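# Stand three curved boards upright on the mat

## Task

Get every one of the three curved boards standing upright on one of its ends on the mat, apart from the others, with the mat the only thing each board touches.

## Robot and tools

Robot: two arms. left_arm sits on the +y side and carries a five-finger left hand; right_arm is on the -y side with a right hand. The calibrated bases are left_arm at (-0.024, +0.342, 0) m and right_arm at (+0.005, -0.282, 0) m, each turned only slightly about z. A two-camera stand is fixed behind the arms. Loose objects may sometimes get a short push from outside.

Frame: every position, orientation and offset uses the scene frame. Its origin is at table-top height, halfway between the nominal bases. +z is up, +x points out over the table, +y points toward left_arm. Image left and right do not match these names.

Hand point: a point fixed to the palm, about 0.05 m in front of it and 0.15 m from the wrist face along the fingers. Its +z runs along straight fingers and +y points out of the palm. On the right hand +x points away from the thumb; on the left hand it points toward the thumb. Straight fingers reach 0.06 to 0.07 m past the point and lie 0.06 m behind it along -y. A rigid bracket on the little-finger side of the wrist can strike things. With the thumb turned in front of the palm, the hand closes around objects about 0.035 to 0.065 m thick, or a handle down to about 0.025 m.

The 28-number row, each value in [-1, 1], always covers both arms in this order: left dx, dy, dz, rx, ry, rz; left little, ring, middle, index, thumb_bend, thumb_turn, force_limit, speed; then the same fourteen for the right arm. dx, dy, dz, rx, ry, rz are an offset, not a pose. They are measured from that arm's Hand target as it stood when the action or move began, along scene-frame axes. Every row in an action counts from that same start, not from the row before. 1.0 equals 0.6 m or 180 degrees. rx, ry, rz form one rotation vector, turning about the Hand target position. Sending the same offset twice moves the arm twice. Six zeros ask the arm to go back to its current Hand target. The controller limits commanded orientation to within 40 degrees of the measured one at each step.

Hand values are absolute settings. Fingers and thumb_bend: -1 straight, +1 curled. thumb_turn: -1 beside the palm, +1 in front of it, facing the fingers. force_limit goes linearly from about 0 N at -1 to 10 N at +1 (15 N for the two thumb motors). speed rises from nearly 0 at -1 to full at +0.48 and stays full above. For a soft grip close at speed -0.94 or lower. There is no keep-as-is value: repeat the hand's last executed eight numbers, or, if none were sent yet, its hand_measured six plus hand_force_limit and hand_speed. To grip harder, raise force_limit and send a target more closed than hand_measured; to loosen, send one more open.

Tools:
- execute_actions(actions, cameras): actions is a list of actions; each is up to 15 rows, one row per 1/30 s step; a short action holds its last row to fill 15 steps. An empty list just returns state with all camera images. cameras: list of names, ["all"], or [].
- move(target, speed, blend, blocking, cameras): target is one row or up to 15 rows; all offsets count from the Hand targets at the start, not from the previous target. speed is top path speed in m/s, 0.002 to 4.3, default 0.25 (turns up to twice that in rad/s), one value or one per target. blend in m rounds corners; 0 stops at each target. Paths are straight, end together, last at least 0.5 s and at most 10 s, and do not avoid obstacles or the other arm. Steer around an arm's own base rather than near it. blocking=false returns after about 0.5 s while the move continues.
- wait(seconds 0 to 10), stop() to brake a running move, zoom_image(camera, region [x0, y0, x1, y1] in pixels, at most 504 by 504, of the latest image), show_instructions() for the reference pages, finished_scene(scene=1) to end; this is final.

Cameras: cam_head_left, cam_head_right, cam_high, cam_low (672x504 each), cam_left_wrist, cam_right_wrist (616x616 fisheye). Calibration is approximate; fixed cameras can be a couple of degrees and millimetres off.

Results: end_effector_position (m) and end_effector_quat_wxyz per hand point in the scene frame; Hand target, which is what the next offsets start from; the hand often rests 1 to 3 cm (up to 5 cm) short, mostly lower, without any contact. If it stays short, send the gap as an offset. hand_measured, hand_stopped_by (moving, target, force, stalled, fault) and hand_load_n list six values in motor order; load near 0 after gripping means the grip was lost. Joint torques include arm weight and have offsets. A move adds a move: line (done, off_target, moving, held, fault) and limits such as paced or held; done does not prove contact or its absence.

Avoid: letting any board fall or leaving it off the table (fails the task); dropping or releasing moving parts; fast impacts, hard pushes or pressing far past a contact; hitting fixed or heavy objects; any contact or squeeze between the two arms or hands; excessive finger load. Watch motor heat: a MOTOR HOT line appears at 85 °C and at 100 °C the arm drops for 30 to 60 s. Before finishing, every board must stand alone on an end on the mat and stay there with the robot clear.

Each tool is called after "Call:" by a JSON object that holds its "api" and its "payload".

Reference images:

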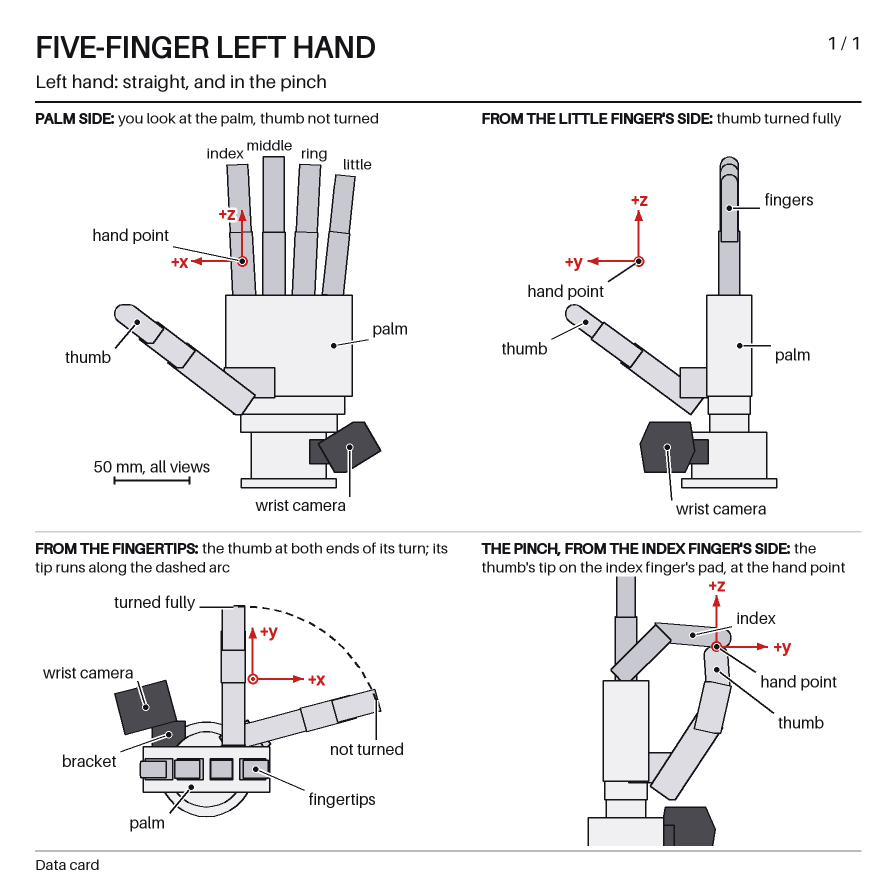

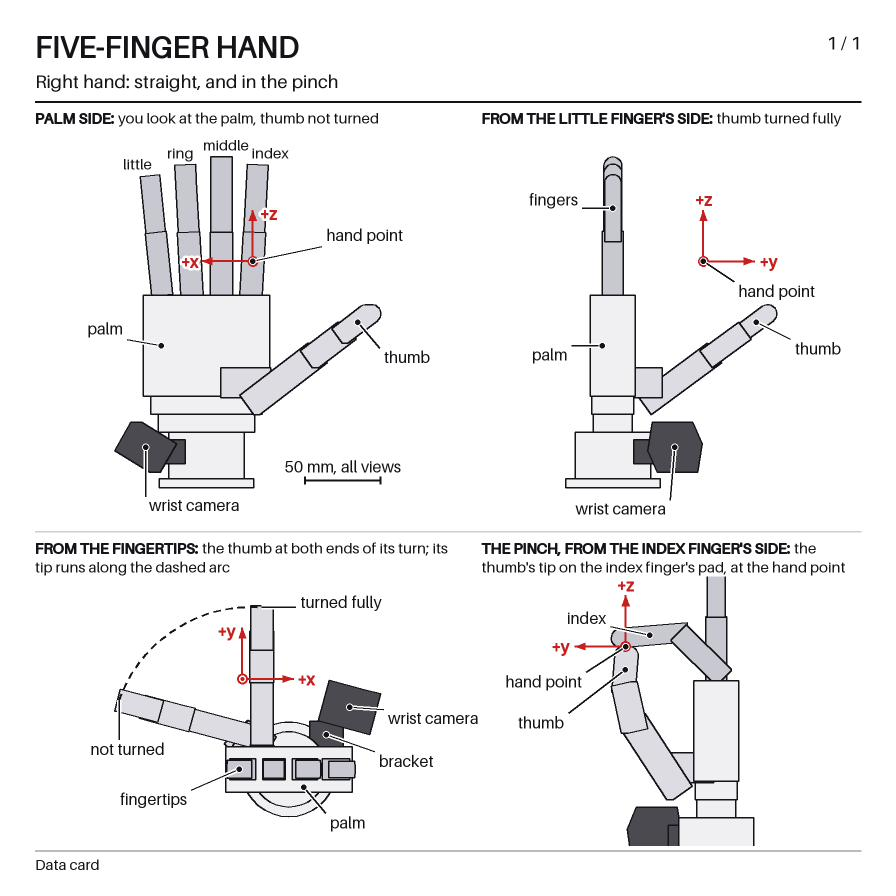

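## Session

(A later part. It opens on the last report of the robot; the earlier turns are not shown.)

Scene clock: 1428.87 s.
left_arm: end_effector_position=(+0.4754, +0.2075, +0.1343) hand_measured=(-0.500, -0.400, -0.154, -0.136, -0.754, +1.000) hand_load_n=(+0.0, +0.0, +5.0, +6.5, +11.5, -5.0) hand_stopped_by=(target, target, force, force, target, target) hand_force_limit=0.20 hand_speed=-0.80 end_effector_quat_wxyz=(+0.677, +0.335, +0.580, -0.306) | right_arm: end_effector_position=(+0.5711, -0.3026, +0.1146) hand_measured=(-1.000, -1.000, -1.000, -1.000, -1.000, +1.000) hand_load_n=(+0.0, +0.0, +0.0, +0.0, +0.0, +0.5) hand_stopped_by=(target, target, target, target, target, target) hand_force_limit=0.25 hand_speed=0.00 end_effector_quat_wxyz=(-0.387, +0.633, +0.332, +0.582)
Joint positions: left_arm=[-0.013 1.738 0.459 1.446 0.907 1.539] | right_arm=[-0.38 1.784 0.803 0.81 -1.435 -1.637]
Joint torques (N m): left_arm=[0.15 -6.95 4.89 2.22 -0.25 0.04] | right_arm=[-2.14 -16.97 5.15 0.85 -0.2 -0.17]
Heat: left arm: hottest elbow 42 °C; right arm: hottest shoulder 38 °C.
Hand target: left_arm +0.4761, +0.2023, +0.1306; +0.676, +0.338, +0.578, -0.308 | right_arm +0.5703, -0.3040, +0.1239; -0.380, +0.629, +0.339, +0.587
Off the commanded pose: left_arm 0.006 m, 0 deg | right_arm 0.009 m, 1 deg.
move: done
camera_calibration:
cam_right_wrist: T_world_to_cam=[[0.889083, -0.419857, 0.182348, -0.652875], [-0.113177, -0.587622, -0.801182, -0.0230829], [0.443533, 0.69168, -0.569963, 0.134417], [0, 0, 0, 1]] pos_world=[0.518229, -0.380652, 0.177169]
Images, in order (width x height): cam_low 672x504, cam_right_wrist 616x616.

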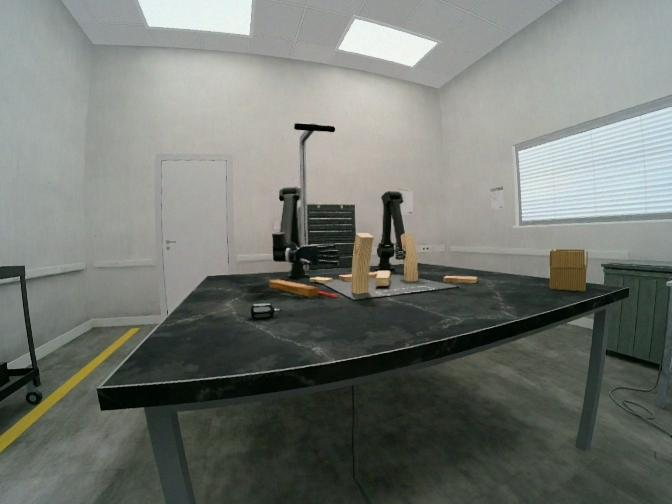

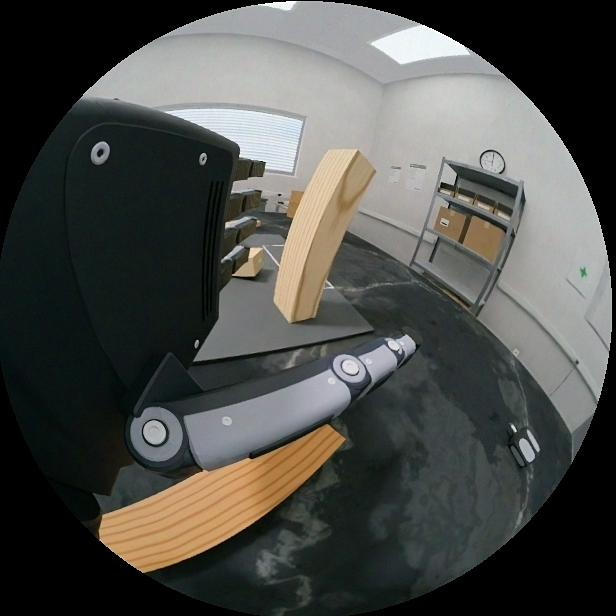

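Call:
{"api": "move", "payload": {"target": [0, 0, 0, 0, 0, 0, -0.5, -0.4, 0.1, 0.1, -0.75, 1, 0.2, -0.8, -0.25, 0.307, 0.1, -0.044, -0.1231, 0.0928, -1, -1, -1, -1, -1, 1, 0.25, 0], "speed": 0.25, "cameras": ["cam_low", "cam_right_wrist", "cam_head_left"]}}

Scene clock: 1453.13 s.
left_arm: end_effector_position=(+0.4754, +0.2075, +0.1343) hand_measured=(-0.500, -0.400, -0.154, -0.136, -0.754, +1.000) hand_load_n=(+0.0, +0.0, +5.5, +6.5, +11.5, -5.0) hand_stopped_by=(target, target, force, force, target, target) hand_force_limit=0.20 hand_speed=-0.80 end_effector_quat_wxyz=(+0.677, +0.335, +0.580, -0.306) | right_arm: end_effector_position=(+0.4214, -0.1224, +0.1784) hand_measured=(-1.000, -1.000, -1.000, -1.000, -1.000, +1.000) hand_load_n=(+0.0, +0.0, +0.0, +0.0, +0.0, +0.0) hand_stopped_by=(target, target, target, target, target, target) hand_force_limit=0.25 hand_speed=0.00 end_effector_quat_wxyz=(-0.351, +0.480, +0.525, +0.610)
Joint positions: left_arm=[-0.013 1.738 0.459 1.446 0.907 1.539] | right_arm=[-0.062 1.402 0.414 0.925 -1.402 -1.941]
Joint torques (N m): left_arm=[0.26 -6.83 4.86 2.33 -0.26 0.03] | right_arm=[-1.44 -9.93 5.37 0.58 0.04 -0.22]
Heat: left arm: hottest elbow 40 °C; right arm: hottest shoulder 38 °C.
Hand target: left_arm +0.4761, +0.2023, +0.1306; +0.676, +0.338, +0.578, -0.308 | right_arm +0.4203, -0.1197, +0.1839; -0.345, +0.474, +0.532, +0.611
Off the commanded pose: left_arm 0.006 m, 0 deg | right_arm 0.006 m, 1 deg.
move: done
camera_calibration:
cam_right_wrist: T_world_to_cam=[[0.819606, -0.120102, 0.560198, -0.457147], [0.360565, -0.651737, -0.667257, -0.114393], [0.445241, 0.748875, -0.490863, 0.104644], [0, 0, 0, 1]] pos_world=[0.369334, -0.207824, 0.231129]
Images, in order (width x height): cam_head_left 672x504, cam_low 672x504, cam_right_wrist 616x616.

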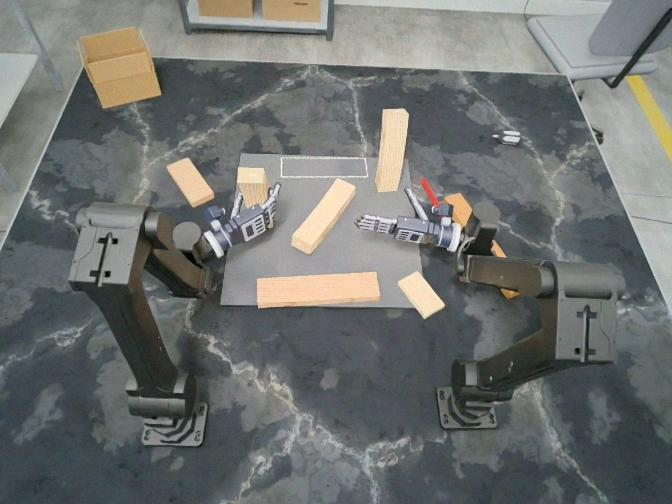

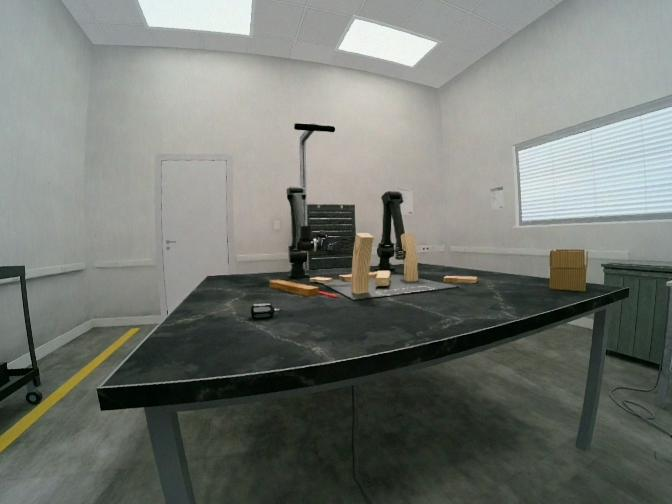

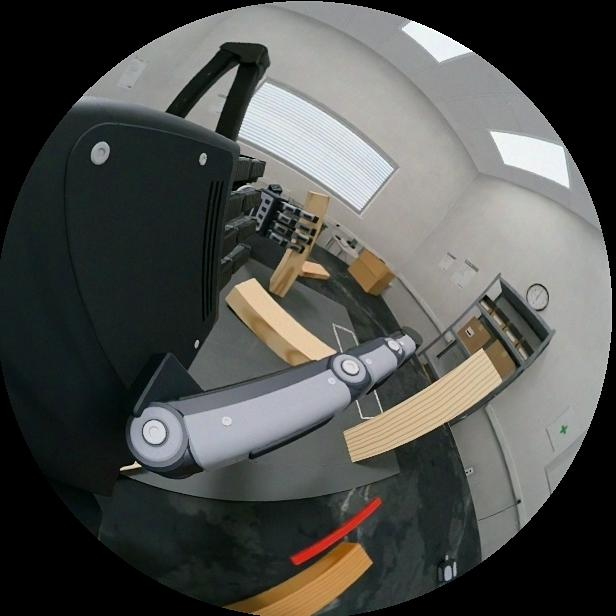

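Call:
{"api": "zoom_image", "payload": {"camera": "cam_right_wrist", "region": [250, 180, 350, 310]}}

Call:
{"api": "zoom_image", "payload": {"camera": "cam_right_wrist", "region": [255, 255, 305, 305]}}

Call:
{"api": "zoom_image", "payload": {"camera": "cam_right_wrist", "region": [290, 180, 340, 230]}}

Scaled by 3.877 from the camera's 616x616 image, which has a finer 880x880 frame.

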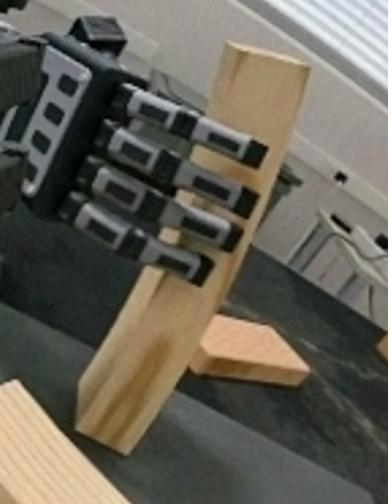

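Scaled by 10.080 from the camera's 616x616 image, which has a finer 880x880 frame.

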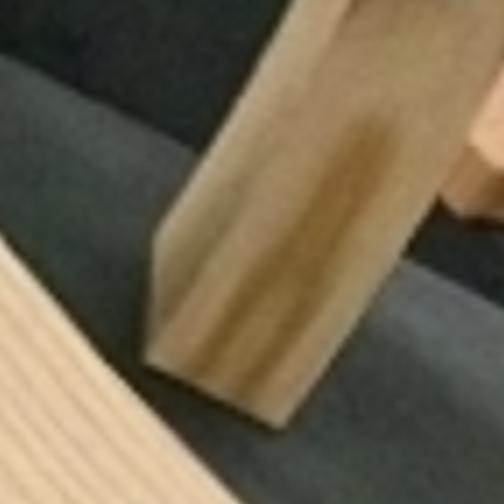

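Scaled by 10.080 from the camera's 616x616 image, which has a finer 880x880 frame.

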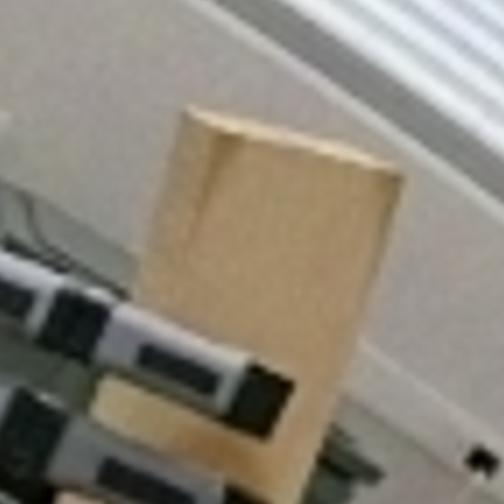

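Call:
{"api": "move", "payload": {"target": [0, 0, 0, 0, 0, 0, -0.5, -0.4, 0.1, -0.17, -0.75, 1, 0.2, -0.9, 0, 0, 0, 0, 0, 0, -1, -1, -1, -1, -1, 1, 0.25, 0], "speed": 0.1, "cameras": ["cam_low", "cam_right_wrist"]}}

Call:
{"api": "zoom_image", "payload": {"camera": "cam_right_wrist", "region": [250, 180, 350, 310]}}

Scene clock: 1485.50 s.
left_arm: end_effector_position=(+0.4755, +0.2076, +0.1342) hand_measured=(-0.500, -0.400, -0.154, -0.170, -0.752, +1.000) hand_load_n=(+0.0, +0.0, +8.5, +0.0, +8.0, -2.0) hand_stopped_by=(target, target, force, target, target, target) hand_force_limit=0.20 hand_speed=-0.90 end_effector_quat_wxyz=(+0.677, +0.335, +0.580, -0.305) | right_arm: end_effector_position=(+0.4214, -0.1224, +0.1785) hand_measured=(-1.000, -1.000, -1.000, -1.000, -1.000, +1.000) hand_load_n=(+0.0, +0.0, +0.0, +0.0, +0.0, +0.5) hand_stopped_by=(target, target, target, target, target, target) hand_force_limit=0.25 hand_speed=0.00 end_effector_quat_wxyz=(-0.351, +0.479, +0.525, +0.610)
Joint positions: left_arm=[-0.013 1.739 0.459 1.448 0.906 1.539] | right_arm=[-0.062 1.402 0.414 0.925 -1.402 -1.941]
Joint torques (N m): left_arm=[0.32 -6.89 4.9 2.3 -0.23 0.03] | right_arm=[-1.38 -9.76 5.31 0.85 0.04 -0.18]
Heat: left arm: hottest elbow 39 °C; right arm: hottest elbow 38 °C.
Hand target: left_arm +0.4761, +0.2023, +0.1306; +0.676, +0.338, +0.578, -0.308 | right_arm +0.4202, -0.1197, +0.1839; -0.346, +0.473, +0.530, +0.613
Off the commanded pose: left_arm 0.006 m, 1 deg | right_arm 0.006 m, 1 deg.
move: done
camera_calibration:
cam_right_wrist: T_world_to_cam=[[0.819208, -0.119959, 0.56081, -0.457085], [0.361078, -0.65184, -0.666878, -0.114589], [0.445556, 0.748809, -0.490678, 0.104564], [0, 0, 0, 1]] pos_world=[0.369234, -0.207824, 0.231228]
Images, in order (width x height): cam_low 672x504, cam_right_wrist 616x616.

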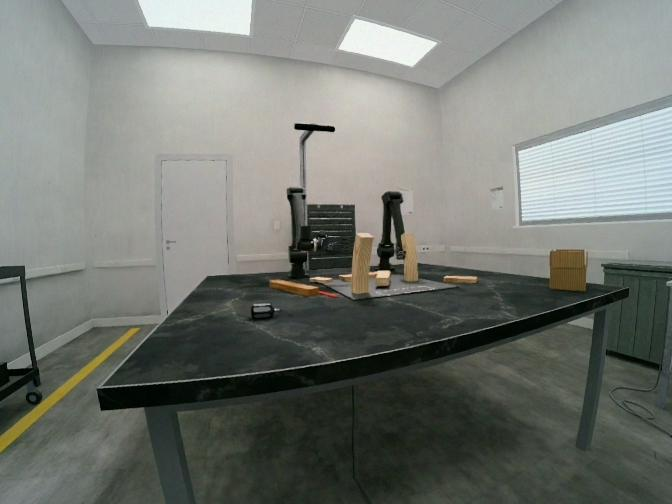

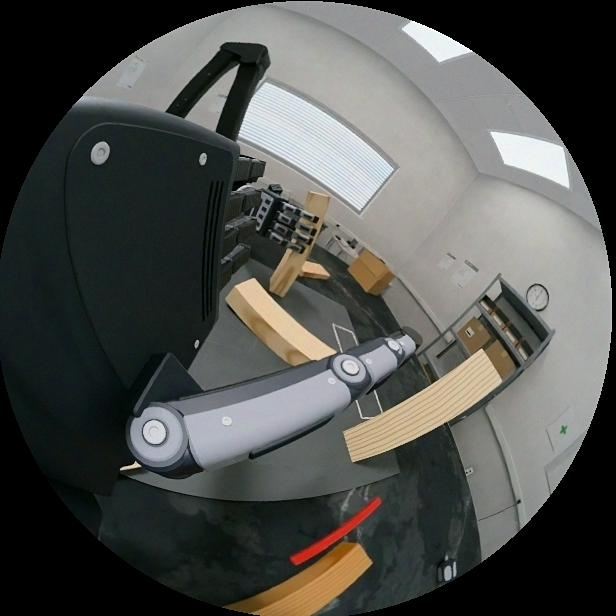

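Scaled by 3.877 from the camera's 616x616 image, which has a finer 880x880 frame.

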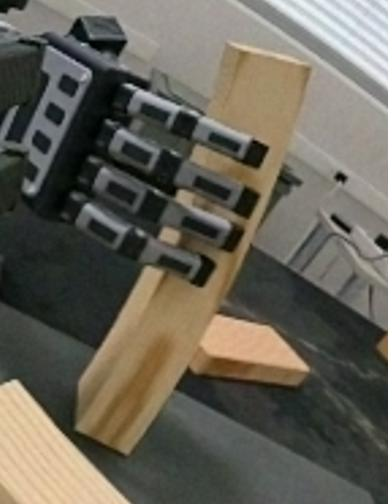

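Call:
{"api": "move", "payload": {"target": [0, 0, -0.03, 0, 0, 0, -0.5, -0.4, 0.1, -0.17, -0.75, 1, 0.2, -0.9, 0, 0, 0, 0, 0, 0, -1, -1, -1, -1, -1, 1, 0.25, 0], "speed": 0.05, "cameras": ["cam_low", "cam_right_wrist"]}}

Call:
{"api": "zoom_image", "payload": {"camera": "cam_right_wrist", "region": [250, 180, 350, 310]}}

Call:
{"api": "zoom_image", "payload": {"camera": "cam_right_wrist", "region": [255, 255, 305, 305]}}

Call:
{"api": "zoom_image", "payload": {"camera": "cam_low", "region": [360, 205, 460, 295]}}

Scene clock: 1494.53 s.
left_arm: end_effector_position=(+0.4747, +0.2079, +0.1311) hand_measured=(-0.500, -0.400, -0.154, -0.170, -0.752, +1.000) hand_load_n=(+0.0, +0.0, +9.0, +0.0, +8.0, -5.5) hand_stopped_by=(target, target, force, target, target, target) hand_force_limit=0.20 hand_speed=-0.90 end_effector_quat_wxyz=(+0.691, +0.346, +0.563, -0.293) | right_arm: end_effector_position=(+0.4214, -0.1224, +0.1785) hand_measured=(-1.000, -1.000, -1.000, -1.000, -1.000, +1.000) hand_load_n=(+0.0, +0.0, +0.0, +0.0, +0.0, +0.5) hand_stopped_by=(target, target, target, target, target, target) hand_force_limit=0.25 hand_speed=0.00 end_effector_quat_wxyz=(-0.351, +0.479, +0.525, +0.610)
Joint positions: left_arm=[-0.014 1.795 0.459 1.541 0.906 1.56] | right_arm=[-0.062 1.402 0.414 0.925 -1.402 -1.941]
Joint torques (N m): left_arm=[0.26 -5.66 4.56 1.43 -0.25 -0.18] | right_arm=[-1.38 -9.82 5.31 0.87 0.03 -0.17]
Motor temperatures (°C): left_arm=[28 30 38 28 28 29] | right_arm=[27 37 38 28 28 28]
Heat: left arm: hottest elbow 38 °C; right arm: hottest elbow 38 °C.
Hand target: left_arm +0.4761, +0.2022, +0.1126; +0.676, +0.338, +0.578, -0.308 | right_arm +0.4202, -0.1197, +0.1839; -0.346, +0.473, +0.530, +0.613
Off the commanded pose: left_arm 0.019 m, 3 deg | right_arm 0.006 m, 1 deg.
move: off_target (left_arm)
camera_calibration:
cam_right_wrist: T_world_to_cam=[[0.819208, -0.119959, 0.56081, -0.457085], [0.361078, -0.65184, -0.666878, -0.114589], [0.445556, 0.748809, -0.490678, 0.104564], [0, 0, 0, 1]] pos_world=[0.369234, -0.207824, 0.231228]
Images, in order (width x height): cam_low 672x504, cam_right_wrist 616x616.

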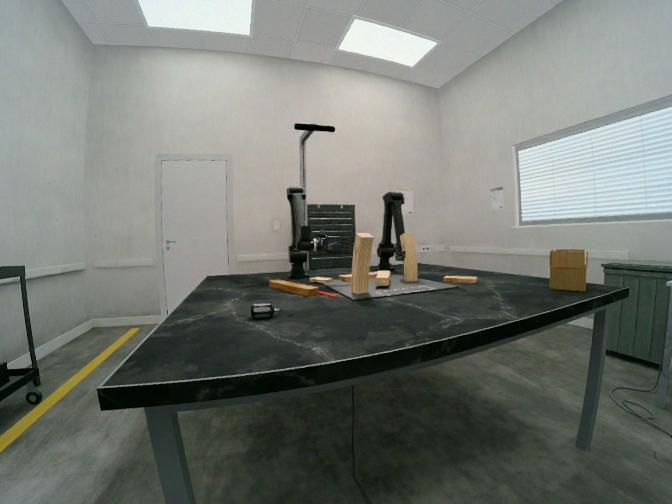

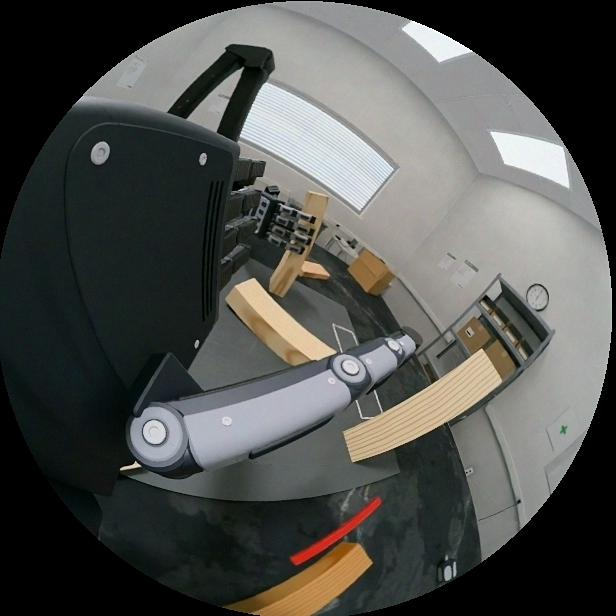

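Scaled by 3.877 from the camera's 616x616 image, which has a finer 880x880 frame.

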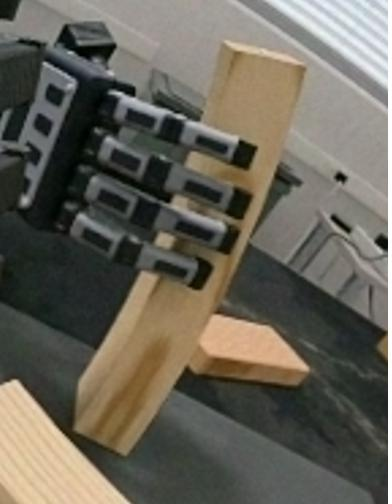

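Scaled by 10.080 from the camera's 616x616 image, which has a finer 880x880 frame.

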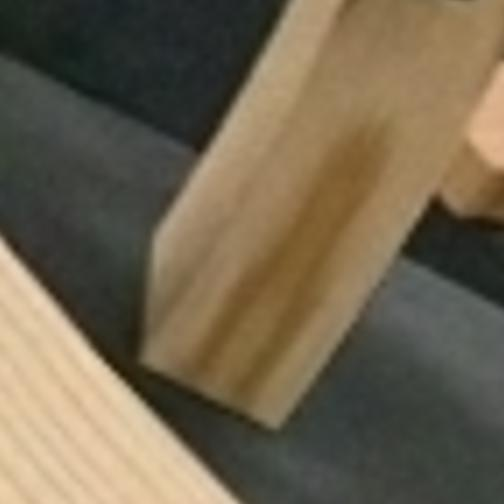

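Scaled by 5.040 from the camera's 672x504 image, which has a finer 960x720 frame.

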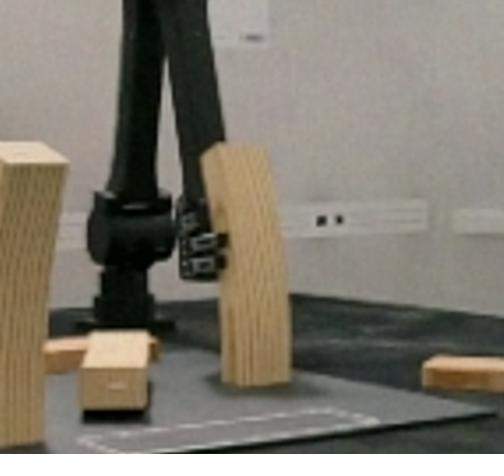

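Call:
{"api": "zoom_image", "payload": {"camera": "cam_right_wrist", "region": [295, 180, 340, 225]}}

Scaled by 11.200 from the camera's 616x616 image, which has a finer 880x880 frame.

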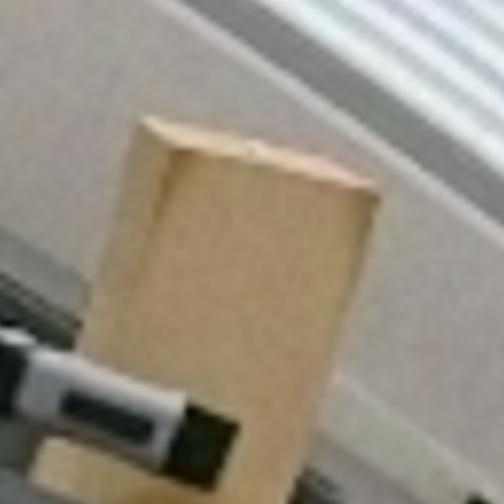

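Call:
{"api": "move", "payload": {"target": [0, 0, -0.03, 0, 0, 0, -0.5, -0.4, 0.1, -0.17, -0.75, 1, 0.2, -0.9, 0, 0, 0, 0, 0, 0, -1, -1, -1, -1, -1, 1, 0.25, 0], "speed": 0.05, "cameras": ["cam_right_wrist"]}}

Call:
{"api": "zoom_image", "payload": {"camera": "cam_right_wrist", "region": [255, 255, 305, 305]}}

Call:
{"api": "zoom_image", "payload": {"camera": "cam_right_wrist", "region": [295, 180, 340, 225]}}

Scene clock: 1535.97 s.
left_arm: end_effector_position=(+0.4783, +0.2071, +0.1291) hand_measured=(-0.500, -0.400, -0.154, -0.170, -0.752, +1.000) hand_load_n=(+0.0, +0.0, +9.5, +0.0, +8.0, -4.5) hand_stopped_by=(target, target, force, target, target, target) hand_force_limit=0.20 hand_speed=-0.90 end_effector_quat_wxyz=(+0.701, +0.357, +0.551, -0.280) | right_arm: end_effector_position=(+0.4214, -0.1224, +0.1785) hand_measured=(-1.000, -1.000, -1.000, -1.000, -1.000, +1.000) hand_load_n=(+0.0, +0.0, +0.0, +0.0, +0.0, +0.5) hand_stopped_by=(target, target, target, target, target, target) hand_force_limit=0.25 hand_speed=0.00 end_effector_quat_wxyz=(-0.351, +0.479, +0.525, +0.610)
Joint positions: left_arm=[-0.016 1.837 0.472 1.591 0.906 1.586] | right_arm=[-0.062 1.402 0.414 0.925 -1.402 -1.941]
Joint torques (N m): left_arm=[0.38 -4.42 3.4 1.5 -0.26 -0.39] | right_arm=[-1.38 -9.88 5.34 0.87 0.03 -0.17]
Heat: left arm: hottest elbow 37 °C; right arm: hottest elbow 38 °C.
Hand target: left_arm +0.4761, +0.2022, +0.0945; +0.676, +0.338, +0.578, -0.308 | right_arm +0.4202, -0.1197, +0.1839; -0.346, +0.473, +0.530, +0.613
Off the commanded pose: left_arm 0.035 m, 6 deg | right_arm 0.006 m, 1 deg.
joint read past its limit (left arm) — joint 4 (wrist pitch), upper limit.
joint sent to its limit (left arm) — joint 4 (wrist pitch), upper limit. The joint targets still meet the commanded pose.
move: off_target (left_arm)
camera_calibration:
cam_right_wrist: T_world_to_cam=[[0.819208, -0.119959, 0.56081, -0.457085], [0.361078, -0.65184, -0.666878, -0.114589], [0.445556, 0.748809, -0.490678, 0.104564], [0, 0, 0, 1]] pos_world=[0.369234, -0.207824, 0.231228]
Images, in order (width x height): cam_right_wrist 616x616.

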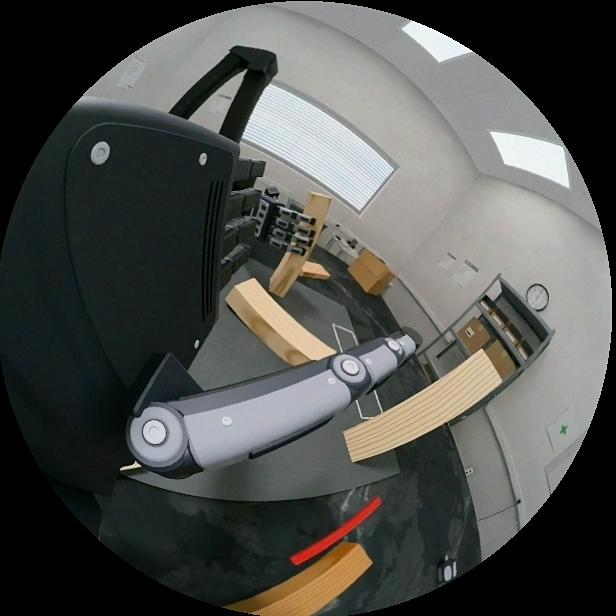

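Scaled by 10.080 from the camera's 616x616 image, which has a finer 880x880 frame.

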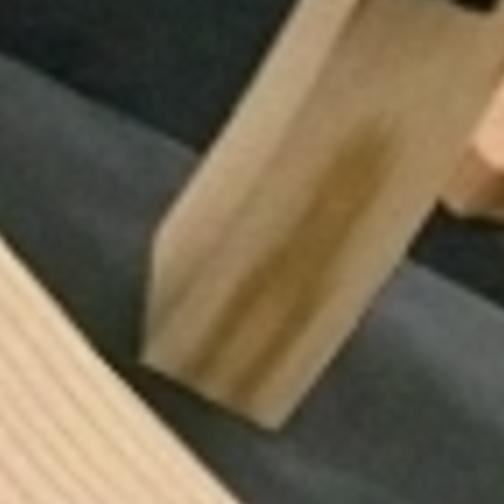

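Scaled by 11.200 from the camera's 616x616 image, which has a finer 880x880 frame.

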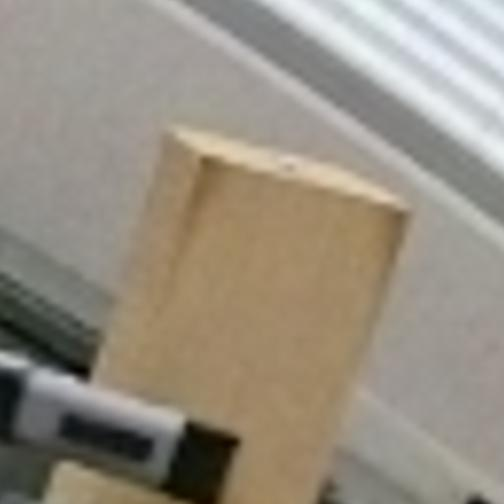

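Call:
{"api": "move", "payload": {"target": [-0.006, 0, 0.03, 0, 0, 0, -0.5, -0.4, 0.1, -0.17, -0.75, 1, 0.2, -0.9, 0, 0, 0, 0, 0, 0, -1, -1, -1, -1, -1, 1, 0.25, 0], "speed": 0.05, "cameras": ["cam_right_wrist"]}}

Call:
{"api": "zoom_image", "payload": {"camera": "cam_right_wrist", "region": [255, 255, 305, 305]}}

Call:
{"api": "zoom_image", "payload": {"camera": "cam_right_wrist", "region": [295, 180, 340, 225]}}

Scene clock: 1571.53 s.
left_arm: end_effector_position=(+0.4787, +0.2070, +0.1314) hand_measured=(-0.500, -0.400, -0.154, -0.170, -0.752, +1.000) hand_load_n=(+0.0, +0.0, +9.0, +0.0, +8.5, -3.0) hand_stopped_by=(target, target, force, target, target, target) hand_force_limit=0.20 hand_speed=-0.90 end_effector_quat_wxyz=(+0.698, +0.354, +0.554, -0.284) | right_arm: end_effector_position=(+0.4214, -0.1224, +0.1785) hand_measured=(-1.000, -1.000, -1.000, -1.000, -1.000, +1.000) hand_load_n=(+0.0, +0.0, +0.0, +0.0, +0.0, +0.0) hand_stopped_by=(target, target, target, target, target, target) hand_force_limit=0.25 hand_speed=0.00 end_effector_quat_wxyz=(-0.351, +0.479, +0.525, +0.610)
Joint positions: left_arm=[-0.016 1.821 0.472 1.571 0.905 1.577] | right_arm=[-0.062 1.402 0.414 0.925 -1.402 -1.941]
Joint torques (N m): left_arm=[0.21 -8.18 2.52 0.5 -0.27 -0.36] | right_arm=[-1.32 -9.82 5.35 0.87 0.04 -0.17]
Heat: left arm: hottest elbow 37 °C; right arm: hottest elbow 38 °C.
Hand target: left_arm +0.4725, +0.2022, +0.1127; +0.676, +0.338, +0.578, -0.308 | right_arm +0.4202, -0.1197, +0.1839; -0.346, +0.473, +0.530, +0.613
Off the commanded pose: left_arm 0.020 m, 5 deg | right_arm 0.006 m, 1 deg.
move: off_target (left_arm)
camera_calibration:
cam_right_wrist: T_world_to_cam=[[0.819208, -0.119959, 0.56081, -0.457085], [0.361078, -0.65184, -0.666878, -0.114589], [0.445556, 0.748809, -0.490678, 0.104564], [0, 0, 0, 1]] pos_world=[0.369234, -0.207824, 0.231228]
Images, in order (width x height): cam_right_wrist 616x616.

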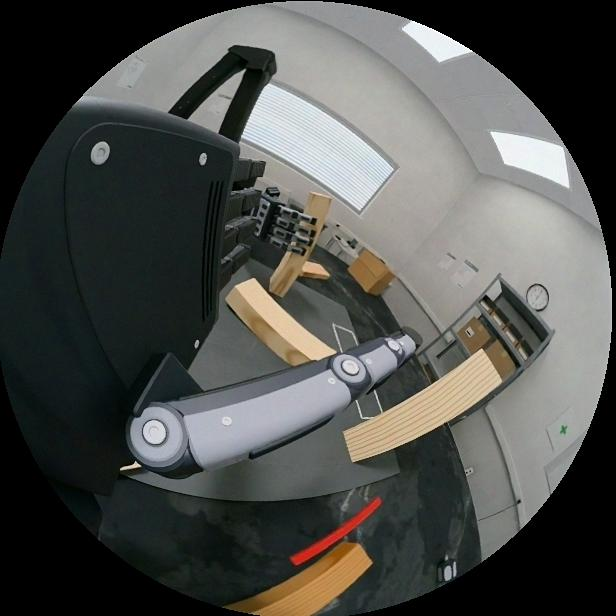

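Scaled by 10.080 from the camera's 616x616 image, which has a finer 880x880 frame.

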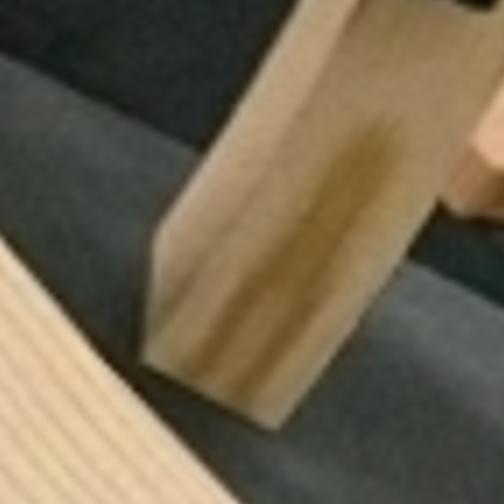

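Scaled by 11.200 from the camera's 616x616 image, which has a finer 880x880 frame.

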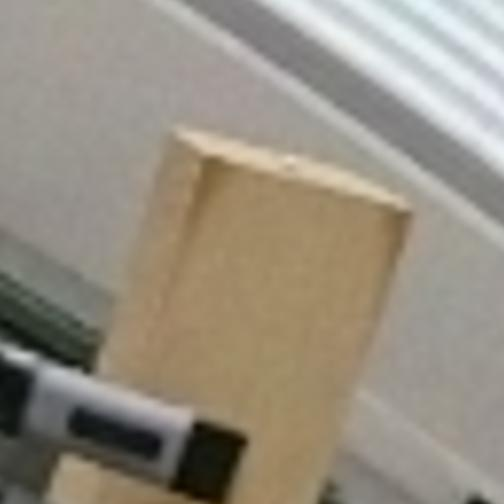

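Call:
{"api": "move", "payload": {"target": [-0.02, 0, 0.008, 0, 0, 0, -0.5, -0.4, 0.1, -0.17, -0.75, 1, 0.2, -0.9, 0, 0, 0, 0, 0, 0, -1, -1, -1, -1, -1, 1, 0.25, 0], "speed": 0.05, "cameras": ["cam_right_wrist"]}}

Call:
{"api": "zoom_image", "payload": {"camera": "cam_right_wrist", "region": [255, 255, 305, 305]}}

Call:
{"api": "zoom_image", "payload": {"camera": "cam_right_wrist", "region": [295, 180, 340, 225]}}

Scene clock: 1578.30 s.
left_arm: end_effector_position=(+0.4671, +0.2075, +0.1311) hand_measured=(-0.500, -0.400, -0.154, -0.170, -0.752, +1.000) hand_load_n=(+0.0, +0.0, +8.5, +0.0, +8.5, -0.5) hand_stopped_by=(target, target, force, target, target, target) hand_force_limit=0.20 hand_speed=-0.90 end_effector_quat_wxyz=(+0.694, +0.350, +0.560, -0.288) | right_arm: end_effector_position=(+0.4214, -0.1224, +0.1785) hand_measured=(-1.000, -1.000, -1.000, -1.000, -1.000, +1.000) hand_load_n=(+0.0, +0.0, +0.0, +0.0, +0.0, +0.0) hand_stopped_by=(target, target, target, target, target, target) hand_force_limit=0.25 hand_speed=0.00 end_effector_quat_wxyz=(-0.351, +0.479, +0.525, +0.610)
Joint positions: left_arm=[-0.016 1.796 0.438 1.567 0.904 1.57] | right_arm=[-0.062 1.402 0.414 0.925 -1.402 -1.941]
Joint torques (N m): left_arm=[0.26 -8.18 2.56 0.76 -0.27 -0.29] | right_arm=[-1.38 -9.82 5.33 0.85 0.04 -0.17]
Heat: left arm: hottest elbow 37 °C; right arm: hottest elbow 38 °C.
Hand target: left_arm +0.4606, +0.2022, +0.1175; +0.676, +0.338, +0.578, -0.308 | right_arm +0.4202, -0.1197, +0.1839; -0.346, +0.473, +0.530, +0.613
Off the commanded pose: left_arm 0.016 m, 4 deg | right_arm 0.006 m, 1 deg.
move: off_target (left_arm)
camera_calibration:
cam_right_wrist: T_world_to_cam=[[0.819208, -0.119959, 0.56081, -0.457085], [0.361078, -0.65184, -0.666878, -0.114589], [0.445556, 0.748809, -0.490678, 0.104564], [0, 0, 0, 1]] pos_world=[0.369234, -0.207824, 0.231228]
Images, in order (width x height): cam_right_wrist 616x616.

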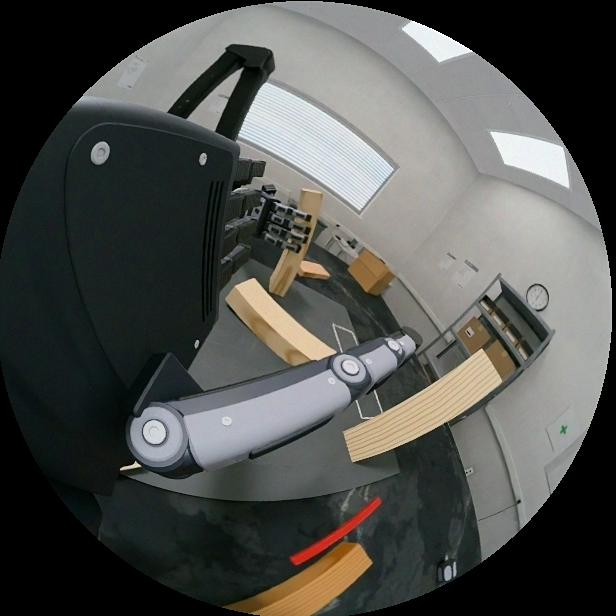

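Scaled by 10.080 from the camera's 616x616 image, which has a finer 880x880 frame.

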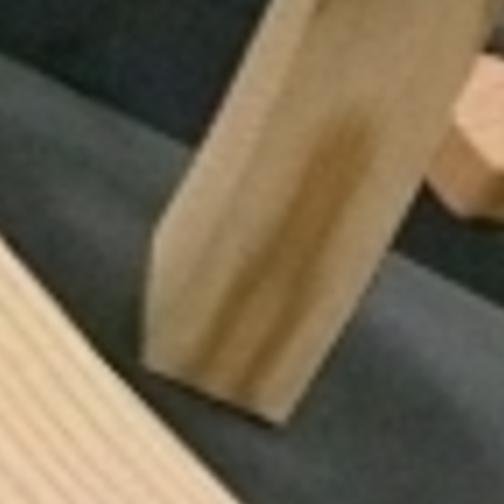

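Scaled by 11.200 from the camera's 616x616 image, which has a finer 880x880 frame.

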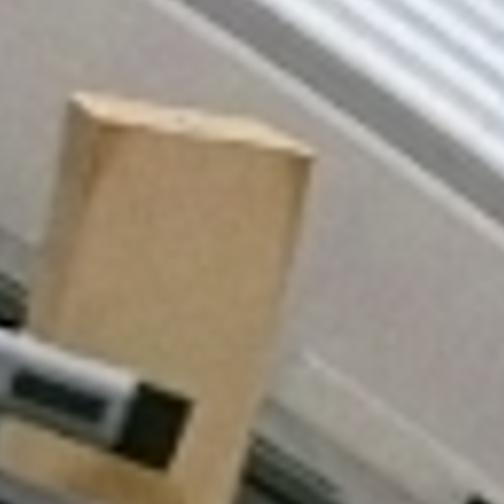

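Call:
{"api": "move", "payload": {"target": [0.012, 0, 0.0, 0, 0, 0, -0.5, -0.4, 0.1, -0.17, -0.75, 1, 0.2, -0.9, 0, 0, 0, 0, 0, 0, -1, -1, -1, -1, -1, 1, 0.25, 0], "speed": 0.05, "cameras": ["cam_right_wrist"]}}

Call:
{"api": "zoom_image", "payload": {"camera": "cam_right_wrist", "region": [255, 255, 305, 305]}}

Call:
{"api": "zoom_image", "payload": {"camera": "cam_right_wrist", "region": [295, 180, 340, 225]}}

Scene clock: 1590.20 s.
left_arm: end_effector_position=(+0.4672, +0.2075, +0.1303) hand_measured=(-0.500, -0.400, -0.154, -0.170, -0.752, +1.000) hand_load_n=(+0.0, +0.0, +8.5, +0.0, +8.5, -1.0) hand_stopped_by=(target, target, force, target, target, target) hand_force_limit=0.20 hand_speed=-0.90 end_effector_quat_wxyz=(+0.693, +0.349, +0.561, -0.289) | right_arm: end_effector_position=(+0.4214, -0.1224, +0.1785) hand_measured=(-1.000, -1.000, -1.000, -1.000, -1.000, +1.000) hand_load_n=(+0.0, +0.0, +0.0, +0.0, +0.0, +0.5) hand_stopped_by=(target, target, target, target, target, target) hand_force_limit=0.25 hand_speed=0.00 end_effector_quat_wxyz=(-0.351, +0.479, +0.525, +0.610)
Joint positions: left_arm=[-0.016 1.795 0.438 1.562 0.904 1.57] | right_arm=[-0.062 1.402 0.414 0.925 -1.402 -1.941]
Joint torques (N m): left_arm=[0.26 -7.77 4.11 0.5 -0.23 -0.29] | right_arm=[-1.44 -9.82 5.35 0.87 0.04 -0.16]
Heat: left arm: hottest elbow 36 °C; right arm: hottest elbow 38 °C.
Hand target: left_arm +0.4678, +0.2022, +0.1173; +0.676, +0.338, +0.578, -0.308 | right_arm +0.4202, -0.1197, +0.1839; -0.346, +0.473, +0.530, +0.613
Off the commanded pose: left_arm 0.014 m, 4 deg | right_arm 0.006 m, 1 deg.
move: off_target (left_arm)
camera_calibration:
cam_right_wrist: T_world_to_cam=[[0.819208, -0.119959, 0.56081, -0.457085], [0.361078, -0.65184, -0.666878, -0.114589], [0.445556, 0.748809, -0.490678, 0.104564], [0, 0, 0, 1]] pos_world=[0.369234, -0.207824, 0.231228]
Images, in order (width x height): cam_right_wrist 616x616.

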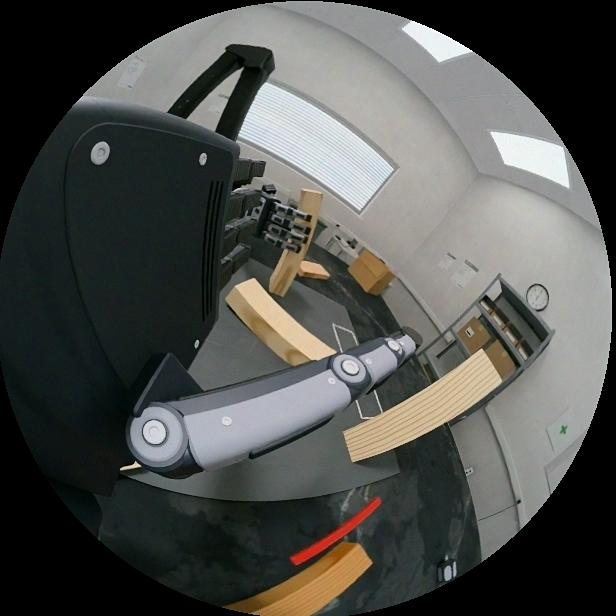

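Scaled by 10.080 from the camera's 616x616 image, which has a finer 880x880 frame.

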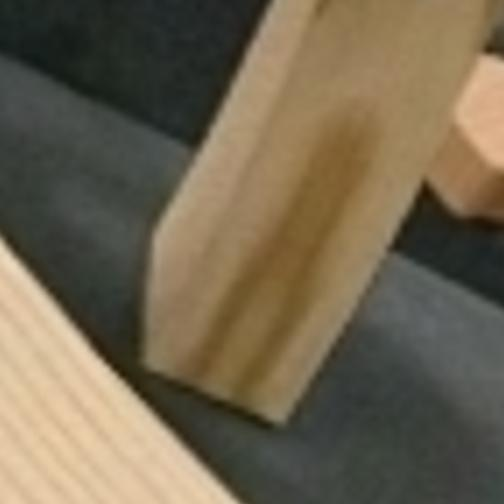

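Scaled by 11.200 from the camera's 616x616 image, which has a finer 880x880 frame.

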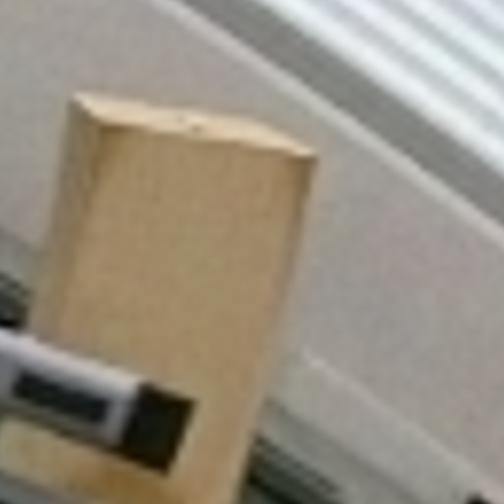

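Call:
{"api": "move", "payload": {"target": [0.01, 0, 0.0, 0, 0, 0, -0.5, -0.4, 0.1, -0.17, -0.75, 1, 0.2, -0.9, 0, 0, 0, 0, 0, 0, -1, -1, -1, -1, -1, 1, 0.25, 0], "speed": 0.05, "cameras": ["cam_right_wrist"]}}

Call:
{"api": "zoom_image", "payload": {"camera": "cam_right_wrist", "region": [255, 255, 305, 305]}}

Call:
{"api": "zoom_image", "payload": {"camera": "cam_right_wrist", "region": [295, 180, 340, 225]}}

Scene clock: 1596.50 s.
left_arm: end_effector_position=(+0.4709, +0.2074, +0.1307) hand_measured=(-0.500, -0.400, -0.154, -0.170, -0.752, +1.000) hand_load_n=(-0.5, +0.5, +8.5, +0.0, +8.5, -2.0) hand_stopped_by=(target, target, force, target, target, target) hand_force_limit=0.20 hand_speed=-0.90 end_effector_quat_wxyz=(+0.692, +0.349, +0.562, -0.289) | right_arm: end_effector_position=(+0.4214, -0.1224, +0.1785) hand_measured=(-1.000, -1.000, -1.000, -1.000, -1.000, +1.000) hand_load_n=(+0.0, +0.0, +0.0, +0.0, +0.0, +0.0) hand_stopped_by=(target, target, target, target, target, target) hand_force_limit=0.25 hand_speed=0.00 end_effector_quat_wxyz=(-0.351, +0.479, +0.525, +0.610)
Joint positions: left_arm=[-0.016 1.795 0.448 1.549 0.904 1.57] | right_arm=[-0.062 1.402 0.414 0.925 -1.402 -1.941]
Joint torques (N m): left_arm=[0.38 -7.47 4.59 0.66 -0.21 -0.3] | right_arm=[-1.38 -9.82 5.34 0.87 0.04 -0.17]
Heat: left arm: hottest elbow 36 °C; right arm: hottest elbow 38 °C.
Hand target: left_arm +0.4738, +0.2022, +0.1175; +0.676, +0.338, +0.578, -0.308 | right_arm +0.4202, -0.1197, +0.1839; -0.346, +0.473, +0.530, +0.613
Off the commanded pose: left_arm 0.015 m, 4 deg | right_arm 0.006 m, 1 deg.
move: off_target (left_arm)
camera_calibration:
cam_right_wrist: T_world_to_cam=[[0.819208, -0.119959, 0.56081, -0.457085], [0.361078, -0.65184, -0.666878, -0.114589], [0.445556, 0.748809, -0.490678, 0.104564], [0, 0, 0, 1]] pos_world=[0.369234, -0.207824, 0.231228]
Images, in order (width x height): cam_right_wrist 616x616.

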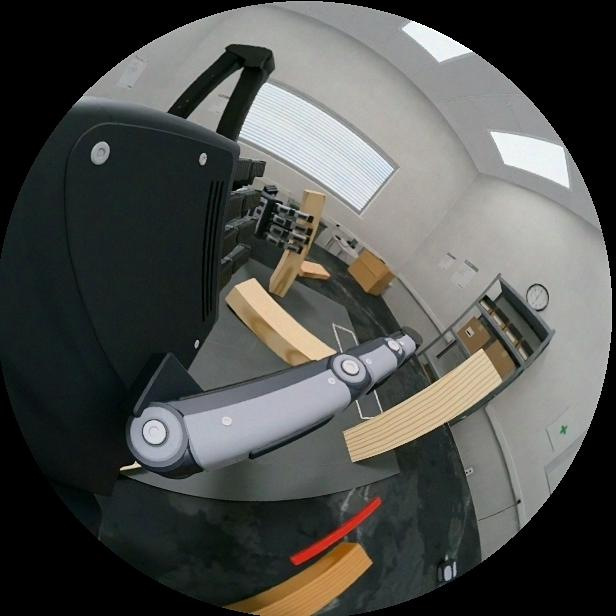

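Scaled by 10.080 from the camera's 616x616 image, which has a finer 880x880 frame.

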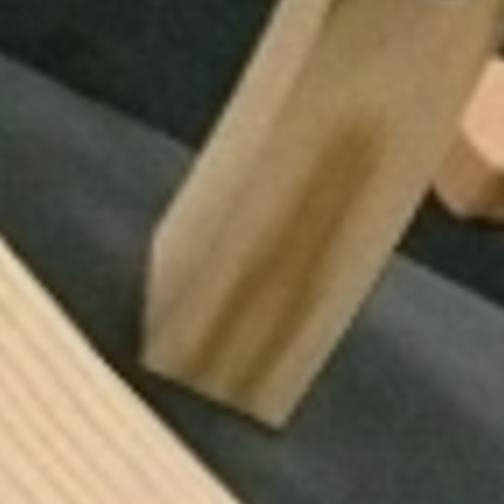

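Scaled by 11.200 from the camera's 616x616 image, which has a finer 880x880 frame.

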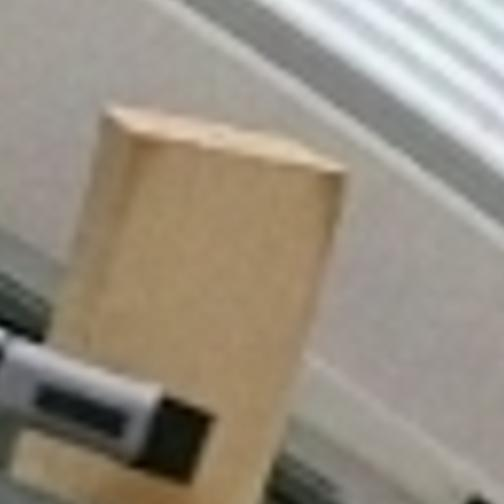

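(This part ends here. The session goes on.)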